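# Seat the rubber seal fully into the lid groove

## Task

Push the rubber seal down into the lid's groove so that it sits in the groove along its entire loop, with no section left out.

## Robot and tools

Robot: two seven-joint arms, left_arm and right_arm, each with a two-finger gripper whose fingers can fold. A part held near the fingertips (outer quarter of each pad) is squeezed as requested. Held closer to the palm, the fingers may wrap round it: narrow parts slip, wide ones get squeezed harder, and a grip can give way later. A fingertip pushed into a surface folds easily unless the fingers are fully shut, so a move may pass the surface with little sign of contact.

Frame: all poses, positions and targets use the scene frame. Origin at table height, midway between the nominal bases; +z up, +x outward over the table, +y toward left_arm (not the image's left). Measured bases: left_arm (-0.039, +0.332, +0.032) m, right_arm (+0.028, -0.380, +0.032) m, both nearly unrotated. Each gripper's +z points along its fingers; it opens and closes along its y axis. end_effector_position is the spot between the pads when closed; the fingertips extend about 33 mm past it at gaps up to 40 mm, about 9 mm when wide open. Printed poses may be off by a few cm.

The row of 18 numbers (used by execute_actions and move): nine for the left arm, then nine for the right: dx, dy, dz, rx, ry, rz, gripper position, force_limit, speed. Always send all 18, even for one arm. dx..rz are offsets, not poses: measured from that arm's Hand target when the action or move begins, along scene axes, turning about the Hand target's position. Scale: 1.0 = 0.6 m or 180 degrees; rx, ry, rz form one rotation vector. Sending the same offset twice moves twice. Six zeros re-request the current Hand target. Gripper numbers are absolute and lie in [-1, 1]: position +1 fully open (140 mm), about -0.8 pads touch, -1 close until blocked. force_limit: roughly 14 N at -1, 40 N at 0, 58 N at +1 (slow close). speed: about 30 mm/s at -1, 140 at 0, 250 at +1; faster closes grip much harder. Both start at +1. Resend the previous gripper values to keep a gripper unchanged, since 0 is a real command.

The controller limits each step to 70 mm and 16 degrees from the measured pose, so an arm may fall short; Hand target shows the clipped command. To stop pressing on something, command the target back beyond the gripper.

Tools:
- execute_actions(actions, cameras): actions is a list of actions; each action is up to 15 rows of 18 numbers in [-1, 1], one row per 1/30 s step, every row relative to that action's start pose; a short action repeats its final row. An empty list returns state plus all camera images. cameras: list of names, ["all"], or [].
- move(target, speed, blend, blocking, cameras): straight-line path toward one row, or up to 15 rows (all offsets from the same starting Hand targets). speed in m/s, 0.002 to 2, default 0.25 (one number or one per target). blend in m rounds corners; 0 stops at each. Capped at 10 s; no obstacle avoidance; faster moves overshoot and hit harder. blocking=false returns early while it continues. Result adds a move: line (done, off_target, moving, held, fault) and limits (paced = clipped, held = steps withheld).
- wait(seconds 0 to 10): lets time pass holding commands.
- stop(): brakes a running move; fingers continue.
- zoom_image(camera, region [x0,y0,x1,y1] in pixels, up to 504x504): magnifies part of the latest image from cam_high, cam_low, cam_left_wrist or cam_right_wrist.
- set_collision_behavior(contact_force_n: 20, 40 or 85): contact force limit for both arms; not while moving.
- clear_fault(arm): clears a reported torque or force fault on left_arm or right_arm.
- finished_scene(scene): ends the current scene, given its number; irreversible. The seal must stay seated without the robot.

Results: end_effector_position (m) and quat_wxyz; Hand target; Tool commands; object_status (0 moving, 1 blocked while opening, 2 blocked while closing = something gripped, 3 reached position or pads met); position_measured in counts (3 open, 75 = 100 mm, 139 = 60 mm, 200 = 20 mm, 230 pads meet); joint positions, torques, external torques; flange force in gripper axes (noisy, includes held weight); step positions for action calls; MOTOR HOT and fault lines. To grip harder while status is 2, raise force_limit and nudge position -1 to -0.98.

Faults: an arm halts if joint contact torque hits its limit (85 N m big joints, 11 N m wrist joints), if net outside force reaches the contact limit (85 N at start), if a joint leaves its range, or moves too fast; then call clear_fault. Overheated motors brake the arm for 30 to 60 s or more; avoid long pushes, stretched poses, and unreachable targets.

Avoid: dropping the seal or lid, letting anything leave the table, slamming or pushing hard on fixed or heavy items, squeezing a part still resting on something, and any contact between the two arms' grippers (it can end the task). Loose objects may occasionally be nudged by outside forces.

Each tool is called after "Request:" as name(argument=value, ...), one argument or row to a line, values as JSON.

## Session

Request:
execute_actions(
  actions=[],
)

Scene clock: 0.00 s.
left_arm: end_effector_position=(+0.2106, +0.3408, +0.2562) position_measured=3 object_status=3 end_effector_quat_wxyz=(+0.057, +0.741, +0.459, -0.486) | right_arm: end_effector_position=(+0.5266, -0.3190, +0.3789) position_measured=3 object_status=3 end_effector_quat_wxyz=(+0.024, +0.868, -0.495, +0.004)
Joint positions: left_arm=[0.367 0.051 0.019 -2.21 -0.26 1.267 -2.242] | right_arm=[0.133 -0.166 0.026 -1.925 -0.039 1.736 -0.382]
Joint velocities: within noise
Joint torques (N m): no reading
External joint torques (N m): no reading
Flange force (N): no reading
Hand target: left_arm +0.2106, +0.3408, +0.2562; +0.057, +0.741, +0.459, -0.486 | right_arm +0.5266, -0.3190, +0.3789; +0.024, +0.868, -0.495, +0.004
Tool commands: left_gripper/position=+1.0 left_gripper/force_limit=+1.0 left_gripper/speed=+1.0 right_gripper/position=+1.0 right_gripper/force_limit=+1.0 right_gripper/speed=+1.0

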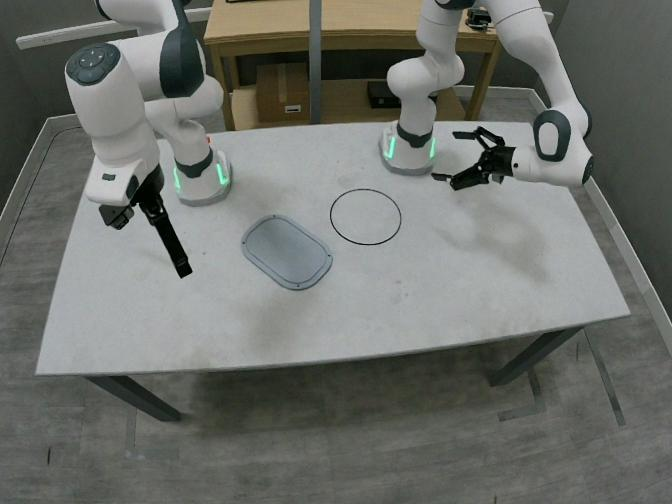

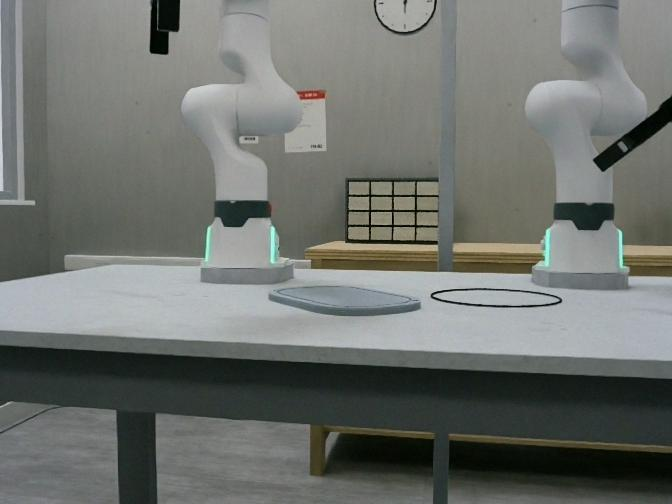

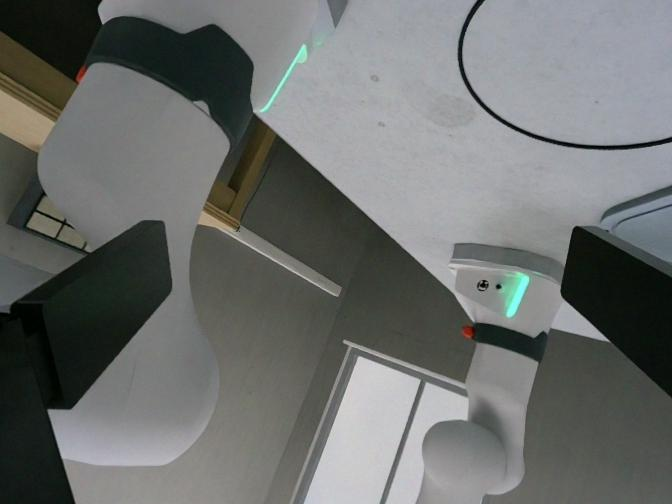

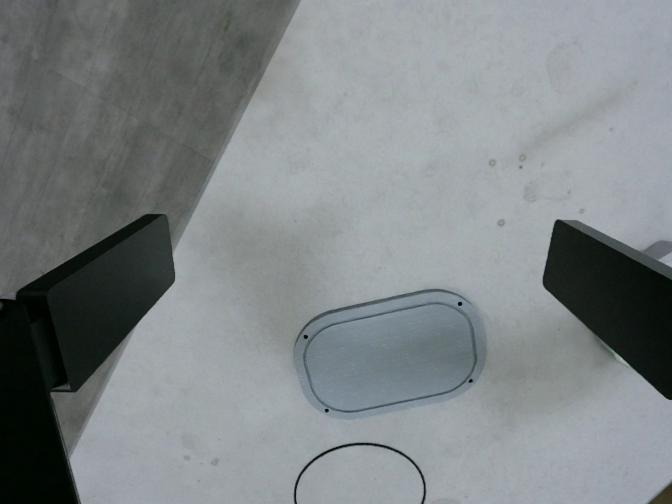

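Request:
move(
  target=[
    [0.18,0.23,0.15,0,0,0,-0.46,1,0,0,0,0,0,0,0,-0.5,-0.5,-1],
    [0.18,0.23,0.15,0,0,0,-0.46,1,0,-0.5,0.5,0.03,0,0,0.08,-0.5,-0.5,-1],
  ],
  cameras=["cam_right_wrist","cam_high"],
)

Scene clock: 28.27 s.
left_arm: end_effector_position=(+0.3196, +0.4778, +0.3462) position_measured=187 object_status=3 end_effector_quat_wxyz=(+0.057, +0.741, +0.461, -0.485) | right_arm: end_effector_position=(+0.2284, -0.0193, +0.3970) position_measured=192 object_status=3 end_effector_quat_wxyz=(+0.023, +0.925, -0.379, +0.009)
Joint positions: left_arm=[0.476 0.456 0.063 -1.393 -0.188 0.837 -2.189] | right_arm=[0.359 -0.52 0.571 -2.112 0.24 1.624 0.038]
Joint velocities: left_arm=[within noise] | right_arm=[0 0.001 0 -0.001 0.001 0 0.005]
Joint torques (N m): left_arm=[0.83 -42.36 1.18 21.5 0.98 -0.97 0.17] | right_arm=[0.13 -9.1 -8.12 24.95 1.22 2.18 0.35]
External joint torques (N m): left_arm=[0.7 1.25 0.13 0.11 0.63 -0.16 0.23] | right_arm=[0.16 -0.19 0.66 1.43 0.55 -0.3 0.34]
Flange force (N): left_arm=[3.3 0.0 -5.1] | right_arm=[-3.0 -2.8 -4.3]
Hand target: left_arm +0.3186, +0.4788, +0.3462; +0.057, +0.741, +0.459, -0.486 | right_arm +0.2266, -0.0190, +0.3969; +0.024, +0.924, -0.383, +0.007
Off the commanded pose: left_arm 0.001 m, 0 deg | right_arm 0.002 m, 1 deg.
move: done
Images, in order (width x height): cam_high 672x504, cam_right_wrist 672x504.

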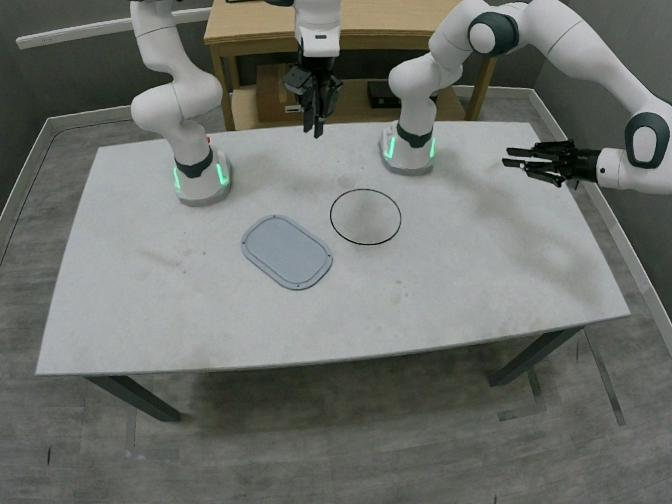

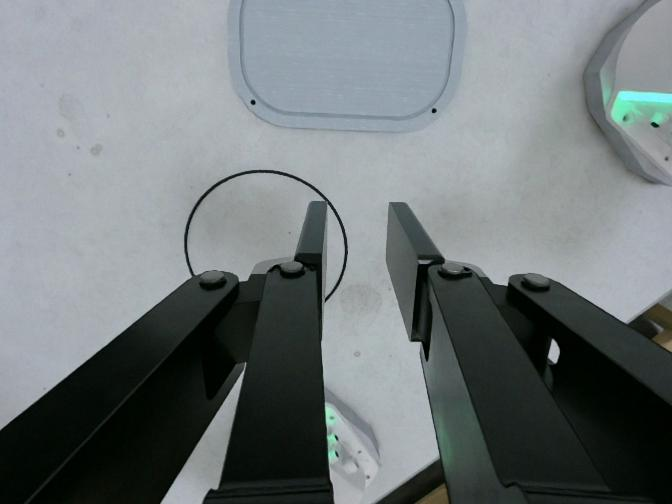

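Request:
move(
  target=[0,0,0,0,0,0,-0.46,1,0,-0.02,0.0,-0.41,0.016,-0.0017,0,-0.5,-0.5,-1],
  cameras=["cam_right_wrist"],
)

Scene clock: 48.77 s.
left_arm: end_effector_position=(+0.3196, +0.4778, +0.3462) position_measured=187 object_status=3 end_effector_quat_wxyz=(+0.057, +0.741, +0.461, -0.485) | right_arm: end_effector_position=(+0.2138, -0.0204, +0.1507) position_measured=192 object_status=3 end_effector_quat_wxyz=(+0.001, +0.925, -0.381, -0.001)
Joint positions: left_arm=[0.476 0.456 0.063 -1.393 -0.188 0.837 -2.189] | right_arm=[0.356 -0.375 0.774 -2.646 0.364 2.335 0.033]
Joint velocities: left_arm=[within noise] | right_arm=[0.001 -0.001 0.001 -0.001 0.001 0.004 0.001]
Joint torques (N m): left_arm=[0.78 -42.37 1.16 21.45 0.97 -0.96 0.15] | right_arm=[-0.11 -10.26 -6.58 22.88 0.67 2.63 0.28]
External joint torques (N m): left_arm=[0.69 1.02 0.14 0.18 0.63 -0.15 0.22] | right_arm=[-0.16 0.39 0.05 1.58 0.13 0.05 0.28]
Flange force (N): left_arm=[3.0 -0.2 -4.7] | right_arm=[-2.4 -6.2 -0.2]
Hand target: left_arm +0.3186, +0.4788, +0.3462; +0.057, +0.741, +0.459, -0.486 | right_arm +0.2146, -0.0190, +0.1509; -0.001, +0.924, -0.383, +0.000
Off the commanded pose: left_arm 0.001 m, 0 deg | right_arm 0.002 m, 0 deg.
move: done
Images, in order (width x height): cam_right_wrist 672x504.

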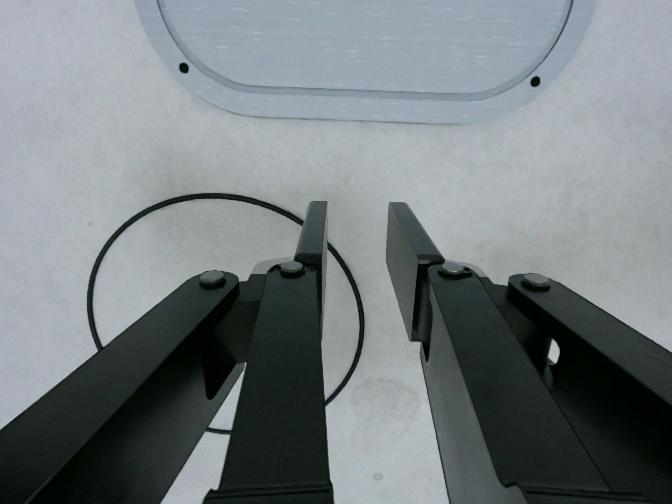

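Request:
move(
  target=[0,0,0,0,0,0,-0.46,1,0,-0.047,0.047,-0.133,0,0,0,-0.5,-0.5,-1],
  cameras=["cam_right_wrist"],
)

Scene clock: 56.37 s.
left_arm: end_effector_position=(+0.3196, +0.4778, +0.3462) position_measured=187 object_status=3 end_effector_quat_wxyz=(+0.057, +0.741, +0.461, -0.485) | right_arm: end_effector_position=(+0.1861, +0.0079, +0.0709) position_measured=192 object_status=3 end_effector_quat_wxyz=(+0.001, +0.924, -0.381, -0.001)
Joint positions: left_arm=[0.476 0.456 0.063 -1.393 -0.188 0.837 -2.189] | right_arm=[0.213 -0.067 1.003 -2.664 0.117 2.623 0.31]
Joint velocities: left_arm=[within noise] | right_arm=[0 0 0 -0.001 0.002 -0.001 0.006]
Joint torques (N m): left_arm=[0.83 -42.36 1.17 21.48 0.97 -0.96 0.15] | right_arm=[0.04 -11.91 -1.12 20 0.09 2.53 0.37]
External joint torques (N m): left_arm=[0.74 1.23 0.14 0.1 0.63 -0.14 0.21] | right_arm=[0.05 0.24 0.35 1.64 -0.28 -0.02 0.37]
Flange force (N): left_arm=[3.3 0.0 -4.9] | right_arm=[0.0 0.0 0.0]
Hand target: left_arm +0.3186, +0.4788, +0.3462; +0.057, +0.741, +0.459, -0.486 | right_arm +0.1864, +0.0092, +0.0711; -0.001, +0.924, -0.383, +0.000
Off the commanded pose: left_arm 0.001 m, 0 deg | right_arm 0.001 m, 0 deg.
move: done
Images, in order (width x height): cam_right_wrist 672x504.

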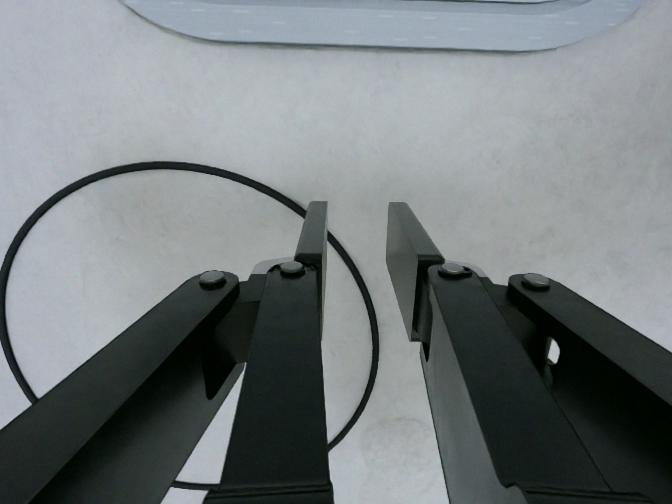

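Request:
move(
  target=[0,0,0,0,0,0,-0.46,1,0,-0.106,0.07,-0.03,0,0,0,-0.5,-0.5,-1],
  cameras=["cam_right_wrist"],
)

Scene clock: 70.30 s.
left_arm: end_effector_position=(+0.3196, +0.4778, +0.3462) position_measured=187 object_status=3 end_effector_quat_wxyz=(+0.057, +0.741, +0.461, -0.485) | right_arm: end_effector_position=(+0.1226, +0.0520, +0.0534) position_measured=192 object_status=3 end_effector_quat_wxyz=(-0.002, +0.925, -0.381, -0.001)
Joint positions: left_arm=[0.476 0.456 0.063 -1.393 -0.188 0.837 -2.189] | right_arm=[0.4 0.114 0.938 -2.595 -0.195 2.66 0.705]
Joint velocities: left_arm=[within noise] | right_arm=[0.002 0.001 0 0 -0.001 0.001 0.006]
Joint torques (N m): left_arm=[0.79 -42.38 1.22 21.5 0.97 -0.97 0.15] | right_arm=[0.86 -17.15 1.84 19.12 0.1 2.2 0.24]
External joint torques (N m): left_arm=[0.89 1.14 0.35 0.17 0.65 -0.14 0.21] | right_arm=[0.88 -0.39 -0.66 1.62 -0.25 -0.33 0.24]
Flange force (N): left_arm=[3.3 -0.3 -5.1] | right_arm=[0.0 0.0 0.0]
Hand target: left_arm +0.3186, +0.4788, +0.3462; +0.057, +0.741, +0.459, -0.486 | right_arm +0.1228, +0.0512, +0.0531; -0.001, +0.924, -0.383, +0.000
Off the commanded pose: left_arm 0.001 m, 0 deg | right_arm 0.001 m, 0 deg.
move: done
Images, in order (width x height): cam_right_wrist 672x504.

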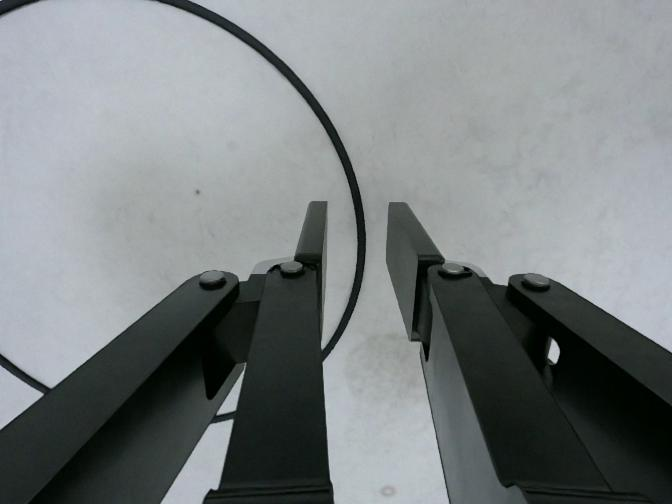

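Request:
move(
  target=[
    [0,0,0,0,0,0,-0.46,1,0,-0.016,0.016,-0.0415,0,0,0,-0.5,-0.5,-1],
    [0,0,0,0,0,0,-0.46,1,0,-0.016,0.016,-0.0415,0,0,0,-1,0,-1],
  ],
  speed=0.1,
  cameras=["cam_right_wrist"],
)

Scene clock: 78.00 s.
left_arm: end_effector_position=(+0.3196, +0.4778, +0.3462) position_measured=187 object_status=3 end_effector_quat_wxyz=(+0.057, +0.741, +0.461, -0.485) | right_arm: end_effector_position=(+0.1121, +0.0589, +0.0288) position_measured=227 object_status=0 end_effector_quat_wxyz=(+0.002, +0.926, -0.378, +0.003)
Joint positions: left_arm=[0.476 0.456 0.063 -1.393 -0.188 0.837 -2.189] | right_arm=[0.552 0.222 0.787 -2.56 -0.374 2.686 0.857]
Joint torques (N m): left_arm=[0.81 -42.37 1.18 21.49 0.99 -0.97 0.13] | right_arm=[-0.13 -19.12 1.87 17.46 0.1 3.43 0.39]
External joint torques (N m): left_arm=[0.78 1.24 0.2 0.09 0.66 -0.15 0.19] | right_arm=[-0.14 2.71 -2.56 1.21 -0.24 0.94 0.39]
Flange force (N): left_arm=[3.3 -0.1 -4.9] | right_arm=[-8.6 -12.9 24.5]
Hand target: left_arm +0.3186, +0.4788, +0.3462; +0.057, +0.741, +0.459, -0.486 | right_arm +0.1132, +0.0608, +0.0282; -0.001, +0.924, -0.383, +0.000
Off the commanded pose: left_arm 0.001 m, 0 deg | right_arm 0.002 m, 1 deg.
move: done; target 2's new numbers were sent with right_arm's hand 0.004 m and 1 deg from that target
Images, in order (width x height): cam_right_wrist 672x504.

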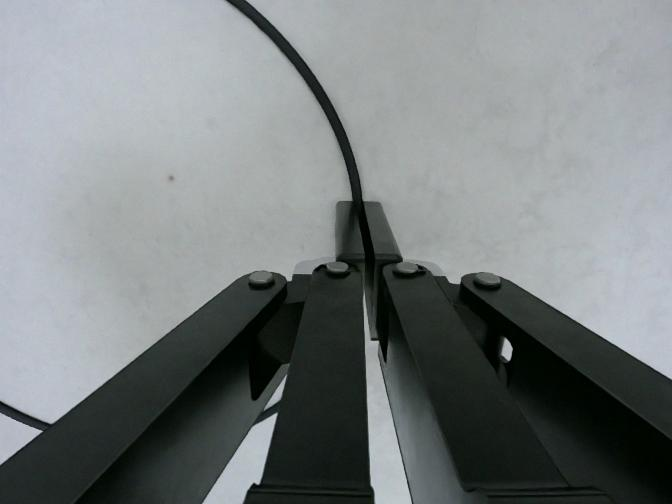

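Request:
move(
  target=[0,0,0,0,0,0,-0.46,1,0,0.15,-0.1,0.42,0,0,0,-1,0,-1],
  speed=0.15,
  cameras=["all"],
)

Scene clock: 86.47 s.
left_arm: end_effector_position=(+0.3196, +0.4778, +0.3462) position_measured=187 object_status=3 end_effector_quat_wxyz=(+0.057, +0.741, +0.461, -0.485) | right_arm: end_effector_position=(+0.2030, +0.0020, +0.2799) position_measured=227 object_status=2 end_effector_quat_wxyz=(-0.002, +0.922, -0.387, -0.001)
Joint positions: left_arm=[0.476 0.456 0.063 -1.393 -0.188 0.837 -2.189] | right_arm=[0.61 -0.473 0.488 -2.42 0.24 1.989 0.164]
Joint velocities: left_arm=[within noise] | right_arm=[0.001 -0.001 -0.001 0.001 0 -0.003 -0.005]
Joint torques (N m): left_arm=[0.78 -42.42 1.19 21.5 0.98 -0.98 0.16] | right_arm=[0.87 -12.94 -6.75 25.72 0.41 2.29 -0.12]
External joint torques (N m): left_arm=[0.8 1.21 0.25 0.09 0.66 -0.17 0.22] | right_arm=[0.87 -0.16 -0.31 1.51 -0.28 -0.3 -0.12]
Flange force (N): left_arm=[3.3 -0.2 -4.9] | right_arm=[-1.0 -2.3 -4.1]
Hand target: left_arm +0.3186, +0.4788, +0.3462; +0.057, +0.741, +0.459, -0.486 | right_arm +0.2032, +0.0008, +0.2802; -0.001, +0.924, -0.383, +0.000
Off the commanded pose: left_arm 0.001 m, 0 deg | right_arm 0.001 m, 1 deg.
move: done

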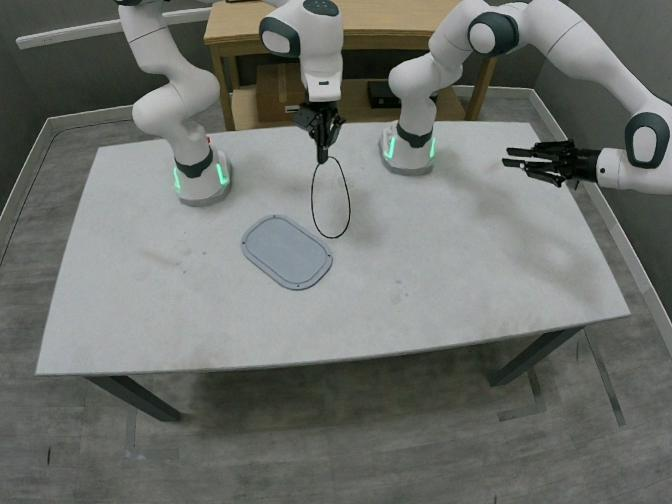

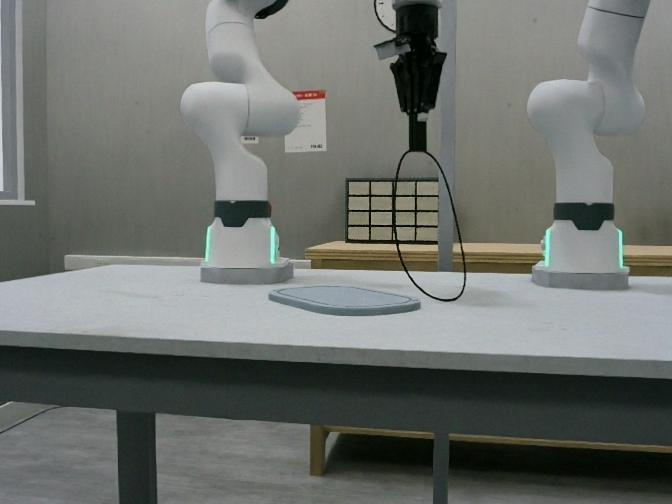

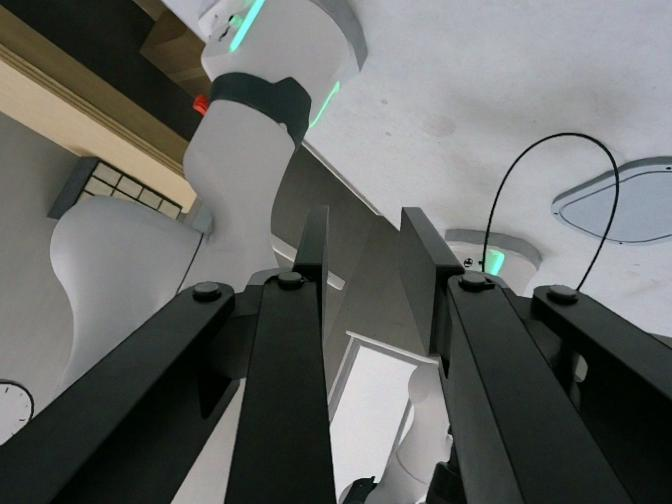

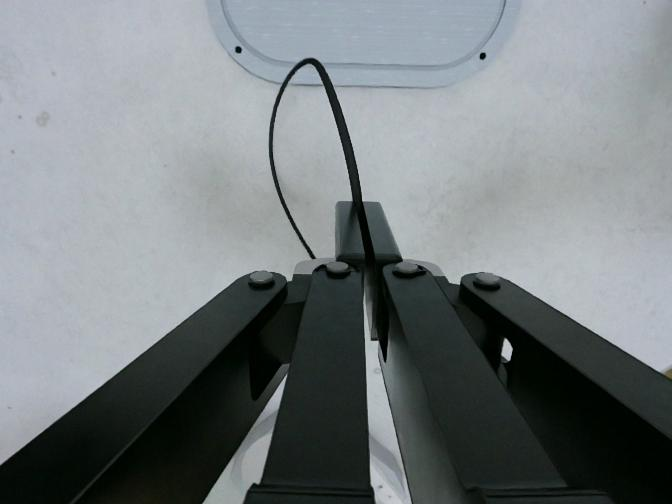

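Request:
move(
  target=[0,0,0,0,0,0,-0.46,1,0,0.26,-0.085,0.05,0,0,0,-1,0,-1],
  speed=0.15,
  cameras=["cam_high","cam_low","cam_right_wrist"],
)

Scene clock: 92.80 s.
left_arm: end_effector_position=(+0.3196, +0.4778, +0.3462) position_measured=187 object_status=3 end_effector_quat_wxyz=(+0.057, +0.741, +0.461, -0.485) | right_arm: end_effector_position=(+0.3591, -0.0488, +0.3107) position_measured=227 object_status=2 end_effector_quat_wxyz=(-0.003, +0.922, -0.387, +0.000)
Joint positions: left_arm=[0.476 0.456 0.063 -1.393 -0.188 0.837 -2.189] | right_arm=[0.499 -0.295 0.271 -2.225 0.088 1.944 -0.063]
Joint velocities: left_arm=[within noise] | right_arm=[0 0 0 0 -0.001 0 -0.006]
Joint torques (N m): left_arm=[0.81 -42.31 1.16 21.5 0.99 -0.95 0.17] | right_arm=[0.81 -20.25 -3.01 26.36 0.43 2.28 -0.21]
External joint torques (N m): left_arm=[0.88 1.13 0.26 0.21 0.67 -0.13 0.23] | right_arm=[0.91 0.77 -0.27 1.52 -0.27 -0.33 -0.21]
Flange force (N): left_arm=[3.4 -0.2 -5.3] | right_arm=[0.1 -6.7 -3.6]
Hand target: left_arm +0.3186, +0.4788, +0.3462; +0.057, +0.741, +0.459, -0.486 | right_arm +0.3592, -0.0502, +0.3102; -0.001, +0.924, -0.383, +0.000
Off the commanded pose: left_arm 0.001 m, 0 deg | right_arm 0.002 m, 1 deg.
move: done
Images, in order (width x height): cam_high 672x504, cam_low 672x504, cam_right_wrist 672x504.

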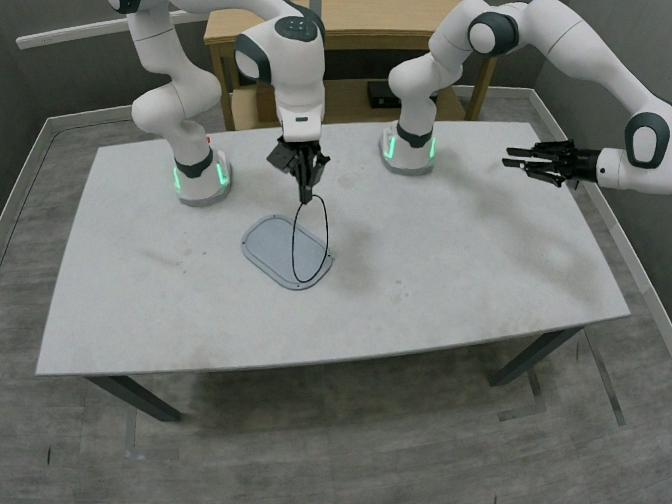

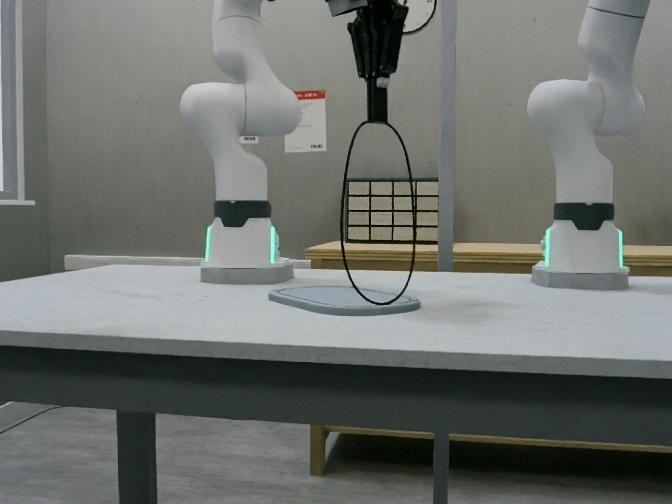

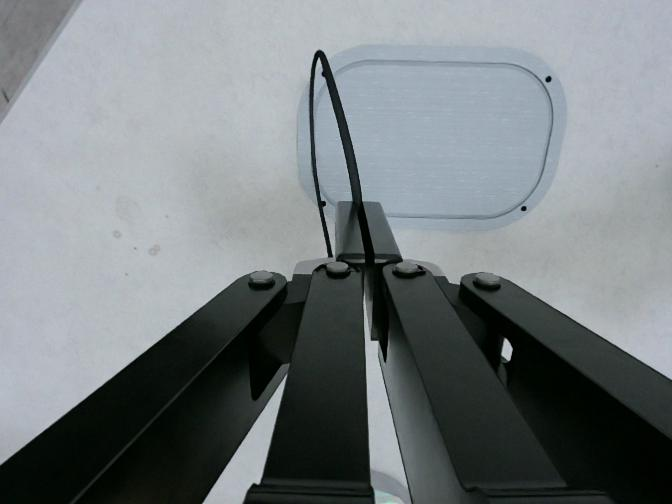

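Request:
move(
  target=[
    [0,0,0,0,0,0,-0.46,1,0,-0.055,0.055,-0.058,0,0,0,-1,0,-1],
    [0,0,0,0,0,0,-0.46,1,0,-0.137,-0.027,-0.108,0,0,0,-1,0,-1],
    [0,0,0,0,0,0,-0.46,1,0,-0.22,-0.11,-0.233,0,0,0,-1,0,-1],
    [0,0,0,0,0,0,-0.46,1,0,-0.28,-0.17,-0.42,0,0,0,-1,0,-1],
  ],
  speed=0.12,
  blend=[0.02,0.03,0.03,0],
  cameras=["cam_high","cam_low","cam_right_wrist"],
)

Scene clock: 105.67 s.
left_arm: end_effector_position=(+0.3196, +0.4778, +0.3462) position_measured=187 object_status=3 end_effector_quat_wxyz=(+0.057, +0.741, +0.461, -0.485) | right_arm: end_effector_position=(+0.1906, -0.1526, +0.0575) position_measured=227 object_status=2 end_effector_quat_wxyz=(+0.020, +0.923, -0.385, -0.005)
Joint positions: left_arm=[0.476 0.456 0.063 -1.393 -0.188 0.837 -2.189] | right_arm=[0.54 -0.409 0.567 -3.043 0.443 2.607 -0.123]
Joint velocities: left_arm=[within noise] | right_arm=[0 0 0 -0.001 -0.001 0 -0.006]
Joint torques (N m): left_arm=[0.83 -42.44 1.24 21.5 0.99 -0.94 0.16] | right_arm=[0.12 -10.26 -3.33 18.16 0.9 2.47 -0.23]
External joint torques (N m): left_arm=[0.87 1.33 0.32 0.04 0.66 -0.12 0.22] | right_arm=[0.09 -1.1 0.48 1.2 0.53 -0.04 -0.23]
Flange force (N): left_arm=[3.6 -0.2 -4.8] | right_arm=[-1.4 2.2 -5.5]
Hand target: left_arm +0.3186, +0.4788, +0.3462; +0.057, +0.741, +0.459, -0.486 | right_arm +0.1912, -0.1522, +0.0582; -0.001, +0.924, -0.383, +0.000
Off the commanded pose: left_arm 0.001 m, 0 deg | right_arm 0.001 m, 2 deg.
joint sent to its limit (right arm) — joint 4 (elbow), lower limit, where the elbow is as bent as it goes. The joint targets still meet the commanded pose.
move: done
Images, in order (width x height): cam_high 672x504, cam_low 672x504, cam_right_wrist 672x504.

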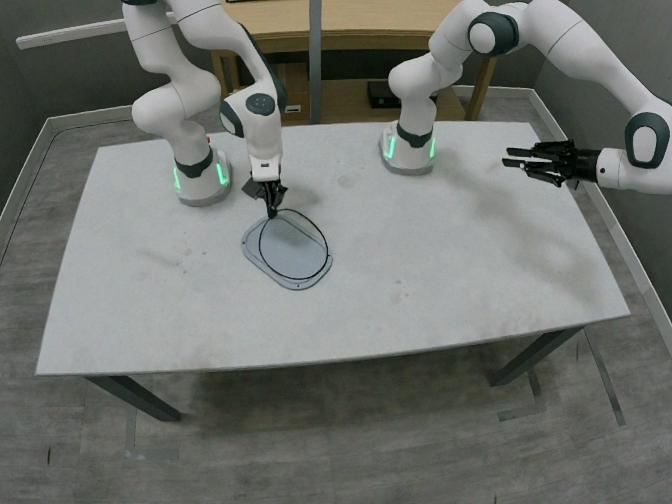

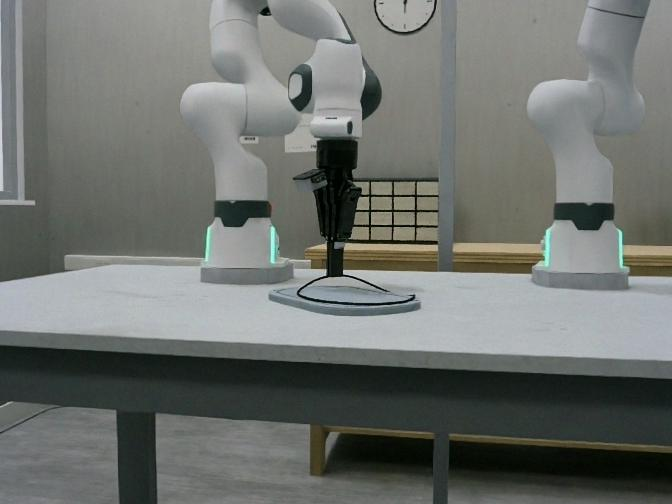

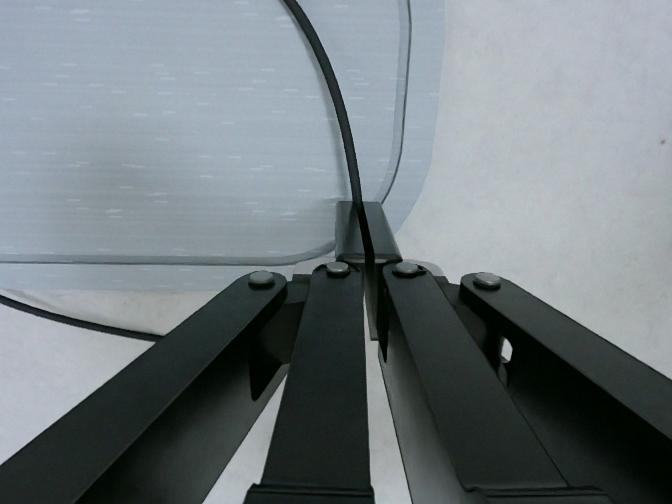

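Request:
move(
  target=[
    [0,0,0,0,0,0,-0.46,1,0,0.05,-0.055,-0.0,0,0,0,-1,0,-1],
    [0,0,0,0,0,0,-0.46,1,0,0.05,-0.055,-0.02,0,0,0,-1,0,-1],
    [0,0,0,0,0,0,-0.46,1,0,0.05,-0.055,-0.02,0,0,0,-0.6,0,-1],
    [0,0,0,0,0,0,-0.46,1,0,0.05,-0.055,0.2,0,0,0,-0.6,0,-1],
    [0,0,0,0,0,0,-0.46,1,0,0.05,-0.055,0.3,0,0,0,-1,0,-1],
  ],
  speed=0.1,
  cameras=["cam_high","cam_right_wrist"],
)

Scene clock: 121.50 s.
left_arm: end_effector_position=(+0.3196, +0.4778, +0.3462) position_measured=187 object_status=3 end_effector_quat_wxyz=(+0.057, +0.741, +0.461, -0.485) | right_arm: end_effector_position=(+0.2217, -0.1843, +0.2378) position_measured=232 object_status=0 end_effector_quat_wxyz=(-0.002, +0.925, -0.381, -0.001)
Joint positions: left_arm=[0.476 0.456 0.063 -1.393 -0.188 0.837 -2.189] | right_arm=[0.102 -1.109 0.617 -2.834 0.562 1.778 -0.522]
Joint torques (N m): left_arm=[0.76 -42.39 1.19 21.47 0.98 -0.95 0.18] | right_arm=[0.07 3.55 -11.38 22.97 0.89 2.31 0.26]
External joint torques (N m): left_arm=[0.88 1.19 0.33 0.11 0.66 -0.12 0.24] | right_arm=[0.03 -1.09 0.17 1.5 0.11 -0.33 0.27]
Flange force (N): left_arm=[3.4 -0.3 -4.9] | right_arm=[-2.9 1.3 -4.1]
Hand target: left_arm +0.3186, +0.4788, +0.3462; +0.057, +0.741, +0.459, -0.486 | right_arm +0.2212, -0.1852, +0.2382; -0.001, +0.924, -0.383, +0.000
Off the commanded pose: left_arm 0.001 m, 0 deg | right_arm 0.001 m, 0 deg.
move: done
Images, in order (width x height): cam_high 672x504, cam_right_wrist 672x504.

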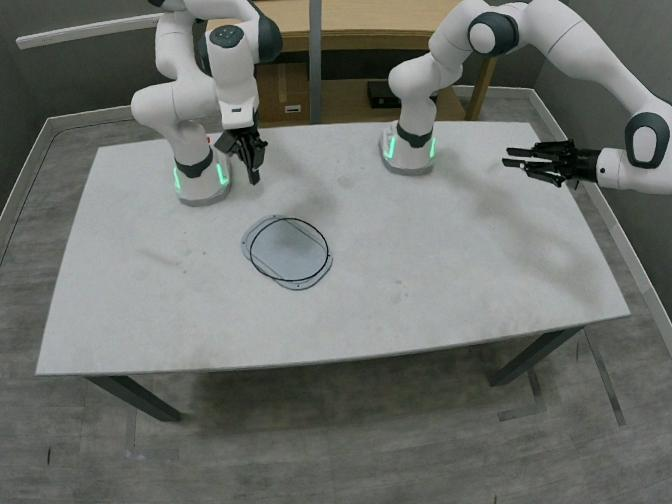

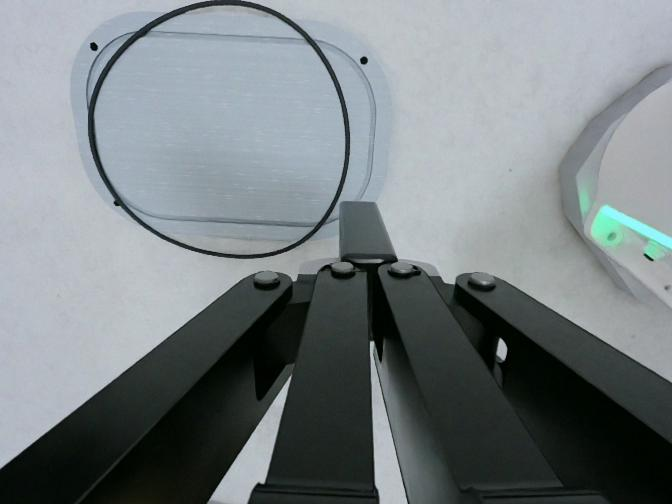

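Request:
move(
  target=[
    [0,0,0,0,0,0,-0.46,1,0,0.09,0.158,-0.3,0,0,0,-1,-0.5,-1],
    [0,0,0,0,0,0,-0.46,1,0,0.09,0.158,-0.338,0,0,0,-1,-0.5,-1],
    [0,0,0,0,0,0,-0.46,1,0,0.17,0.25,-0.338,0,0,0,-1,-0.5,-1],
    [0,0,0,0,0,0,-0.46,1,0,0.17,0.25,-0.25,0,0,0,-1,-0.5,-1],
  ],
  speed=[0.2,0.04,0.06,0.1],
  cameras=["cam_high","cam_right_wrist"],
)

Scene clock: 133.40 s.
left_arm: end_effector_position=(+0.3196, +0.4778, +0.3462) position_measured=187 object_status=3 end_effector_quat_wxyz=(+0.057, +0.741, +0.461, -0.485) | right_arm: end_effector_position=(+0.3244, -0.0337, +0.0887) position_measured=232 object_status=3 end_effector_quat_wxyz=(-0.003, +0.925, -0.379, +0.001)
Joint positions: left_arm=[0.476 0.456 0.063 -1.393 -0.188 0.837 -2.189] | right_arm=[-0.695 -0.445 1.624 -2.505 0.697 2.408 -0.426]
Joint velocities: left_arm=[within noise] | right_arm=[0.002 -0.001 0 0.002 0.002 -0.004 0.005]
Joint torques (N m): left_arm=[0.85 -42.43 1.17 21.47 0.98 -0.97 0.18] | right_arm=[0.92 8.32 -12.93 18.67 0.63 2.26 0.42]
External joint torques (N m): left_arm=[0.91 1.1 0.26 0.14 0.65 -0.15 0.24] | right_arm=[0.99 -1.38 -0.82 0.77 0.12 -0.37 0.42]
Flange force (N): left_arm=[3.2 -0.4 -4.9] | right_arm=[-3.4 6.9 -11.7]
Hand target: left_arm +0.3186, +0.4788, +0.3462; +0.057, +0.741, +0.459, -0.486 | right_arm +0.3232, -0.0352, +0.0882; -0.001, +0.924, -0.383, +0.000
Off the commanded pose: left_arm 0.001 m, 0 deg | right_arm 0.002 m, 1 deg.
move: done
Images, in order (width x height): cam_high 672x504, cam_right_wrist 672x504.

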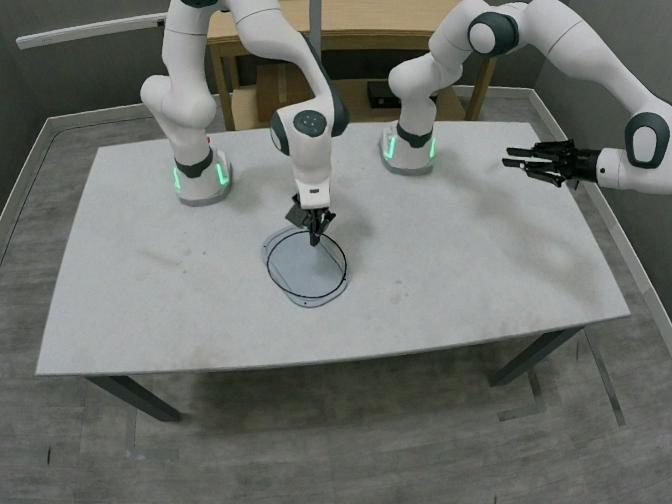

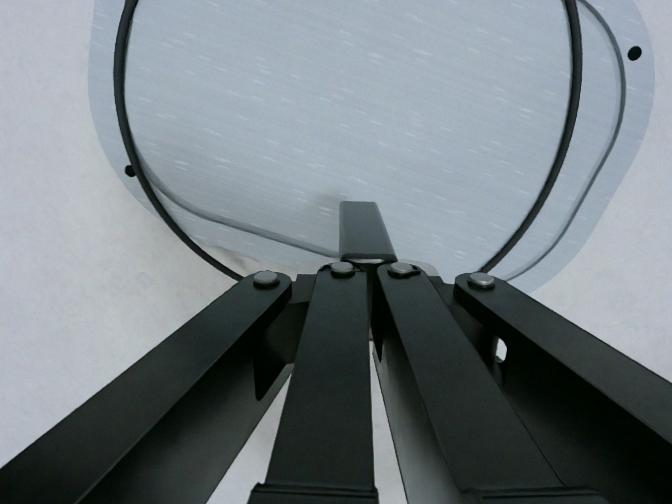

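Request:
move(
  target=[0,0,0,0,0,0,-0.46,1,0,-0.05,0.05,0.26,0,0,0,-1,-0.5,-1],
  cameras=["cam_right_wrist"],
)

Request:
zoom_image(
  camera="cam_right_wrist",
  region=[100, 0, 520, 280],
)

Scene clock: 140.97 s.
left_arm: end_effector_position=(+0.3196, +0.4778, +0.3462) position_measured=187 object_status=3 end_effector_quat_wxyz=(+0.057, +0.741, +0.461, -0.485) | right_arm: end_effector_position=(+0.2939, -0.0037, +0.2443) position_measured=232 object_status=3 end_effector_quat_wxyz=(-0.003, +0.925, -0.379, +0.000)
Joint positions: left_arm=[0.476 0.456 0.063 -1.393 -0.188 0.837 -2.189] | right_arm=[-0.272 -0.63 1.11 -2.336 0.607 1.955 -0.311]
Joint velocities: left_arm=[within noise] | right_arm=[0.001 0.001 -0.001 0 -0.001 -0.004 0.004]
Joint torques (N m): left_arm=[0.8 -42.36 1.13 21.49 0.98 -0.96 0.17] | right_arm=[0.43 1.8 -15.92 22.05 0.85 2.28 0.37]
External joint torques (N m): left_arm=[0.72 1.22 0.12 0.1 0.64 -0.15 0.23] | right_arm=[0.4 -1.2 -0.01 1 0.14 -0.35 0.37]
Flange force (N): left_arm=[3.3 0.0 -4.9] | right_arm=[-2.3 1.9 -3.6]
Hand target: left_arm +0.3186, +0.4788, +0.3462; +0.057, +0.741, +0.459, -0.486 | right_arm +0.2932, -0.0052, +0.2442; -0.001, +0.924, -0.383, +0.000
Off the commanded pose: left_arm 0.001 m, 0 deg | right_arm 0.002 m, 0 deg.
move: done
Images, in order (width x height): cam_right_wrist 672x504.

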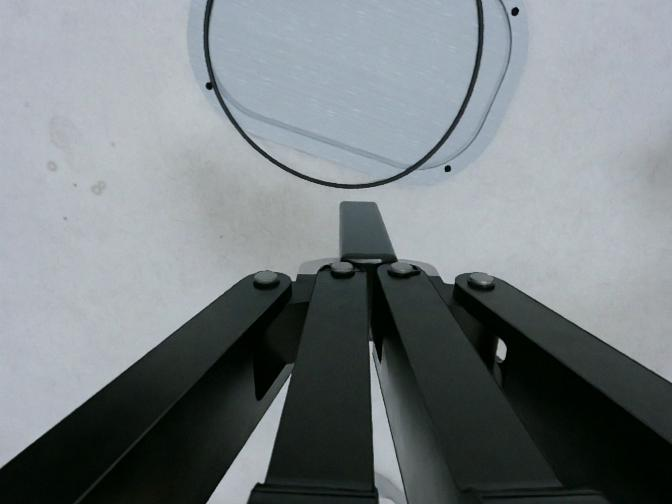

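Scaled by 1.200 from the camera's 672x504 image, which has a finer 960x720 frame.

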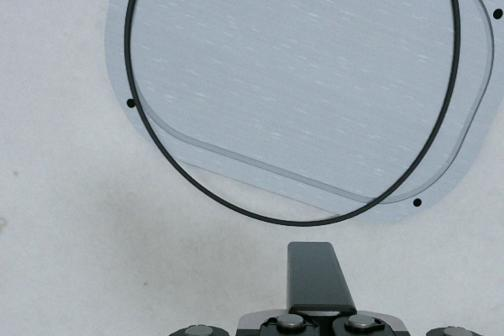

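Request:
move(
  target=[0,0,0,0,0,0,-0.46,1,0,0.16,0.11,-0.2,0,0,0,-1,-0.5,-1],
  cameras=["cam_right_wrist"],
)

Request:
zoom_image(
  camera="cam_right_wrist",
  region=[180, 0, 520, 280],
)

Scene clock: 148.10 s.
left_arm: end_effector_position=(+0.3196, +0.4778, +0.3462) position_measured=187 object_status=3 end_effector_quat_wxyz=(+0.057, +0.741, +0.461, -0.485) | right_arm: end_effector_position=(+0.3905, +0.0608, +0.1241) position_measured=232 object_status=3 end_effector_quat_wxyz=(-0.002, +0.922, -0.387, +0.002)
Joint positions: left_arm=[0.476 0.456 0.063 -1.393 -0.188 0.837 -2.189] | right_arm=[-1.121 -0.561 1.945 -2.091 0.661 2.207 -0.336]
Joint velocities: left_arm=[within noise] | right_arm=[-0.001 0.002 0.001 0.002 0 0 -0.006]
Joint torques (N m): left_arm=[0.84 -42.36 1.22 21.48 0.98 -0.96 0.17] | right_arm=[0.25 25.08 -16.01 21.01 0.74 2.3 -0.16]
External joint torques (N m): left_arm=[0.79 1.21 0.24 0.12 0.65 -0.14 0.24] | right_arm=[0.15 -0.38 -0.13 1.39 0.12 -0.33 -0.16]
Flange force (N): left_arm=[3.4 -0.2 -5.0] | right_arm=[-0.7 -6.0 -0.7]
Hand target: left_arm +0.3186, +0.4788, +0.3462; +0.057, +0.741, +0.459, -0.486 | right_arm +0.3892, +0.0608, +0.1242; -0.001, +0.924, -0.383, +0.000
Off the commanded pose: left_arm 0.001 m, 0 deg | right_arm 0.001 m, 1 deg.
move: done
Images, in order (width x height): cam_right_wrist 672x504.

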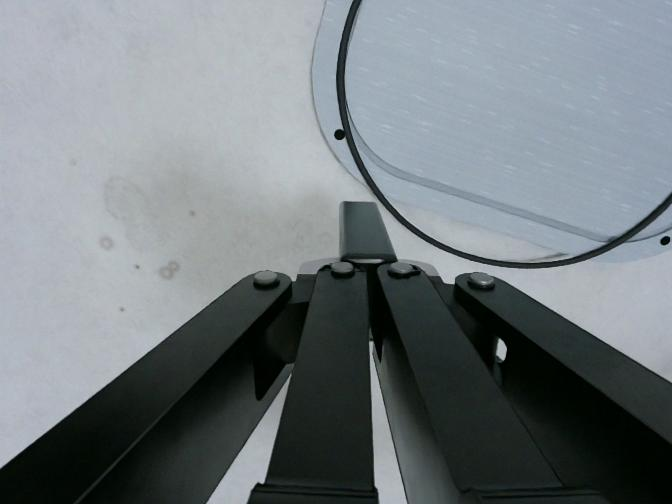

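Scaled by 1.482 from the camera's 672x504 image, which has a finer 960x720 frame.

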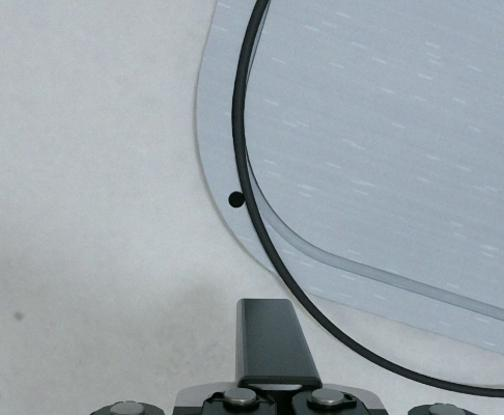

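Request:
move(
  target=[0,0,0,0,0,0,-0.46,1,0,0.057,-0.057,-0.12,0,0,0,-1,-0.5,-1],
  cameras=["cam_right_wrist"],
)

Request:
zoom_image(
  camera="cam_right_wrist",
  region=[240, 60, 480, 280],
)

Scene clock: 153.77 s.
left_arm: end_effector_position=(+0.3196, +0.4778, +0.3462) position_measured=187 object_status=3 end_effector_quat_wxyz=(+0.057, +0.741, +0.461, -0.485) | right_arm: end_effector_position=(+0.4225, +0.0254, +0.0515) position_measured=232 object_status=3 end_effector_quat_wxyz=(+0.001, +0.922, -0.387, -0.001)
Joint positions: left_arm=[0.476 0.456 0.063 -1.393 -0.188 0.837 -2.189] | right_arm=[-1.343 -0.646 2.131 -2.112 0.774 2.323 -0.489]
Joint velocities: left_arm=[within noise] | right_arm=[-0.001 0.001 0.001 0 0 0.001 -0.006]
Joint torques (N m): left_arm=[0.88 -42.31 1.12 21.51 0.98 -0.96 0.12] | right_arm=[0.12 30.48 -16.09 18.64 0.68 2.67 -0.24]
External joint torques (N m): left_arm=[0.92 1.31 0.2 0.11 0.66 -0.14 0.18] | right_arm=[0.08 -0.34 0.35 1.09 0.11 0.05 -0.24]
Flange force (N): left_arm=[3.5 0.0 -5.3] | right_arm=[0.2 -5.0 2.0]
Hand target: left_arm +0.3186, +0.4788, +0.3462; +0.057, +0.741, +0.459, -0.486 | right_arm +0.4234, +0.0266, +0.0522; -0.001, +0.924, -0.383, +0.000
Off the commanded pose: left_arm 0.001 m, 0 deg | right_arm 0.002 m, 1 deg.
move: done
Images, in order (width x height): cam_right_wrist 672x504.

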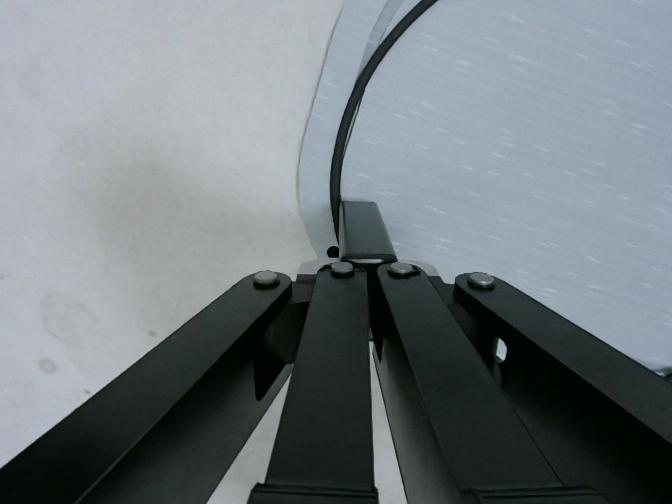

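Scaled by 2.100 from the camera's 672x504 image, which has a finer 960x720 frame.

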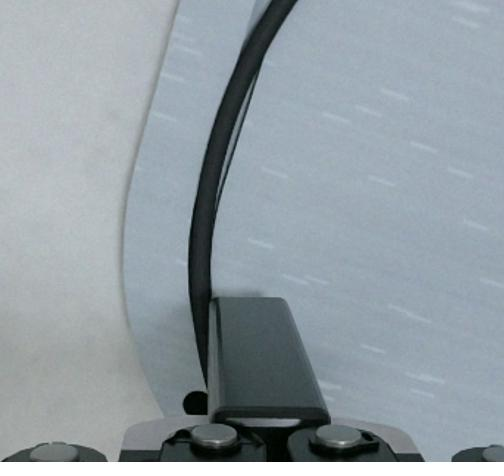

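Request:
move(
  target=[
    [0,0,0,0,0,0,-0.46,1,0,0.063,-0.053,0,0,0,0,-1,-0.5,-1],
    [0,0,0,0,0,0,-0.46,1,0,0.063,-0.053,-0.023,0,0,0,-1,-0.5,-1],
  ],
  speed=[0.08,0.03],
  cameras=["cam_right_wrist"],
)

Request:
zoom_image(
  camera="cam_right_wrist",
  region=[240, 60, 480, 280],
)

Scene clock: 163.00 s.
left_arm: end_effector_position=(+0.3196, +0.4778, +0.3462) position_measured=187 object_status=3 end_effector_quat_wxyz=(+0.057, +0.741, +0.461, -0.485) | right_arm: end_effector_position=(+0.4644, -0.0043, +0.0423) position_measured=232 object_status=3 end_effector_quat_wxyz=(-0.003, +0.923, -0.385, +0.002)
Joint positions: left_arm=[0.476 0.456 0.063 -1.393 -0.188 0.837 -2.189] | right_arm=[-1.481 -0.66 2.183 -2.086 0.779 2.347 -0.578]
Joint velocities: left_arm=[within noise] | right_arm=[0.001 0.001 0 -0.001 0 0.003 0]
Joint torques (N m): left_arm=[0.8 -42.45 1.21 21.47 0.99 -0.97 0.16] | right_arm=[0.23 29.03 -13.52 16.19 0.84 2.13 -0.22]
External joint torques (N m): left_arm=[0.87 1.12 0.31 0.09 0.67 -0.15 0.22] | right_arm=[0.36 -3.5 2.89 -1.25 0.28 -0.52 -0.22]
Flange force (N): left_arm=[3.2 -0.4 -4.6] | right_arm=[0.2 -6.0 11.5]
Hand target: left_arm +0.3186, +0.4788, +0.3462; +0.057, +0.741, +0.459, -0.486 | right_arm +0.4612, -0.0052, +0.0384; -0.001, +0.924, -0.383, +0.000
Off the commanded pose: left_arm 0.001 m, 0 deg | right_arm 0.005 m, 0 deg.
move: off_target (right_arm)
Images, in order (width x height): cam_right_wrist 672x504.

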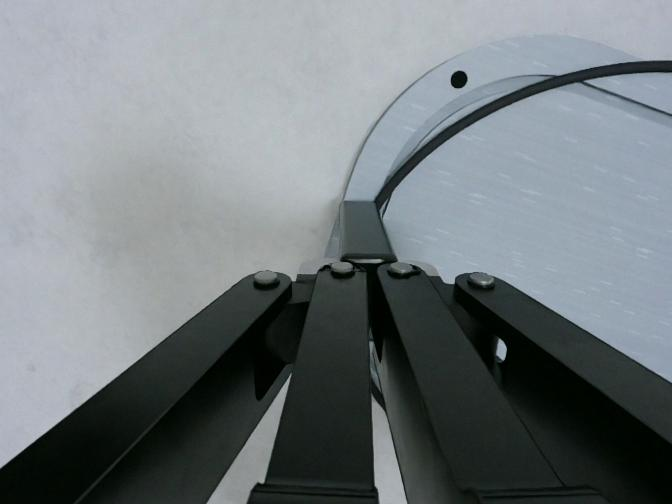

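Scaled by 2.100 from the camera's 672x504 image, which has a finer 960x720 frame.

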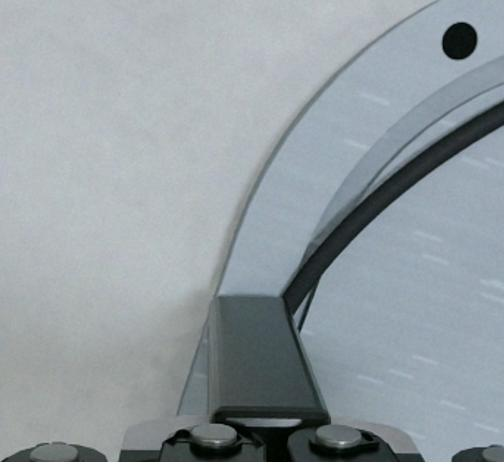

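Request:
move(
  target=[
    [0,0,0,0,0,0,-0.46,1,0,0,0,0.014,0,0,0,-1,-0.5,-1],
    [0,0,0,0,0,0,-0.46,1,0,-0.006,-0.017,0.014,0,0,0,-1,-0.5,-1],
    [0,0,0,0,0,0,-0.46,1,0,-0.006,-0.017,-0.002,0,0,0,-1,-0.5,-1],
  ],
  speed=[0.08,0.08,0.03],
  cameras=["cam_right_wrist"],
)

Request:
zoom_image(
  camera="cam_right_wrist",
  region=[240, 60, 480, 280],
)

Scene clock: 170.73 s.
left_arm: end_effector_position=(+0.3196, +0.4778, +0.3462) position_measured=187 object_status=3 end_effector_quat_wxyz=(+0.057, +0.741, +0.461, -0.485) | right_arm: end_effector_position=(+0.4617, -0.0139, +0.0419) position_measured=232 object_status=3 end_effector_quat_wxyz=(-0.004, +0.923, -0.386, +0.002)
Joint positions: left_arm=[0.476 0.456 0.063 -1.393 -0.188 0.837 -2.189] | right_arm=[-1.473 -0.64 2.175 -2.12 0.778 2.367 -0.592]
Joint velocities: left_arm=[within noise] | right_arm=[0 -0.001 0 0 0 0.004 -0.002]
Joint torques (N m): left_arm=[0.85 -42.4 1.19 21.52 0.97 -0.96 0.12] | right_arm=[-0.16 27.44 -12.56 15.5 0.83 2.03 -0.29]
External joint torques (N m): left_arm=[0.54 1.2 0.02 0.15 0.61 -0.15 0.18] | right_arm=[-0.17 -4.13 3.36 -1.99 0.27 -0.64 -0.29]
Flange force (N): left_arm=[3.1 0.3 -5.1] | right_arm=[1.4 -6.7 14.9]
Hand target: left_arm +0.3186, +0.4788, +0.3462; +0.057, +0.741, +0.459, -0.486 | right_arm +0.4576, -0.0154, +0.0372; -0.001, +0.924, -0.383, +0.000
Off the commanded pose: left_arm 0.001 m, 0 deg | right_arm 0.006 m, 1 deg.
move: off_target (right_arm)
Images, in order (width x height): cam_right_wrist 672x504.

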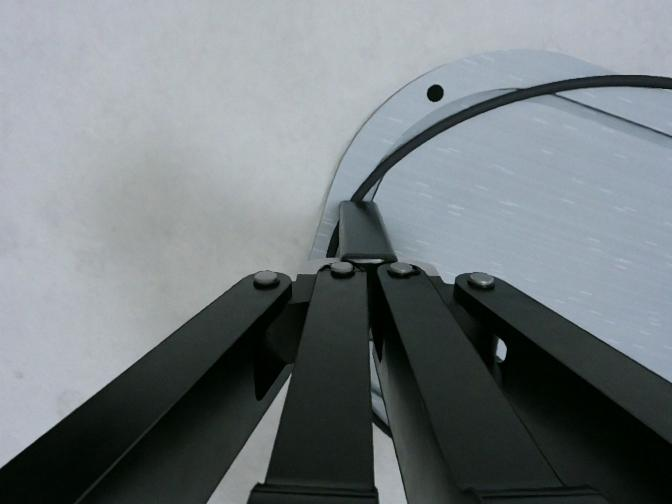

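Scaled by 2.100 from the camera's 672x504 image, which has a finer 960x720 frame.

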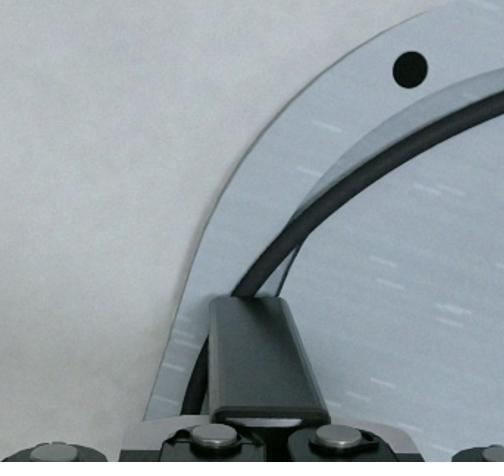

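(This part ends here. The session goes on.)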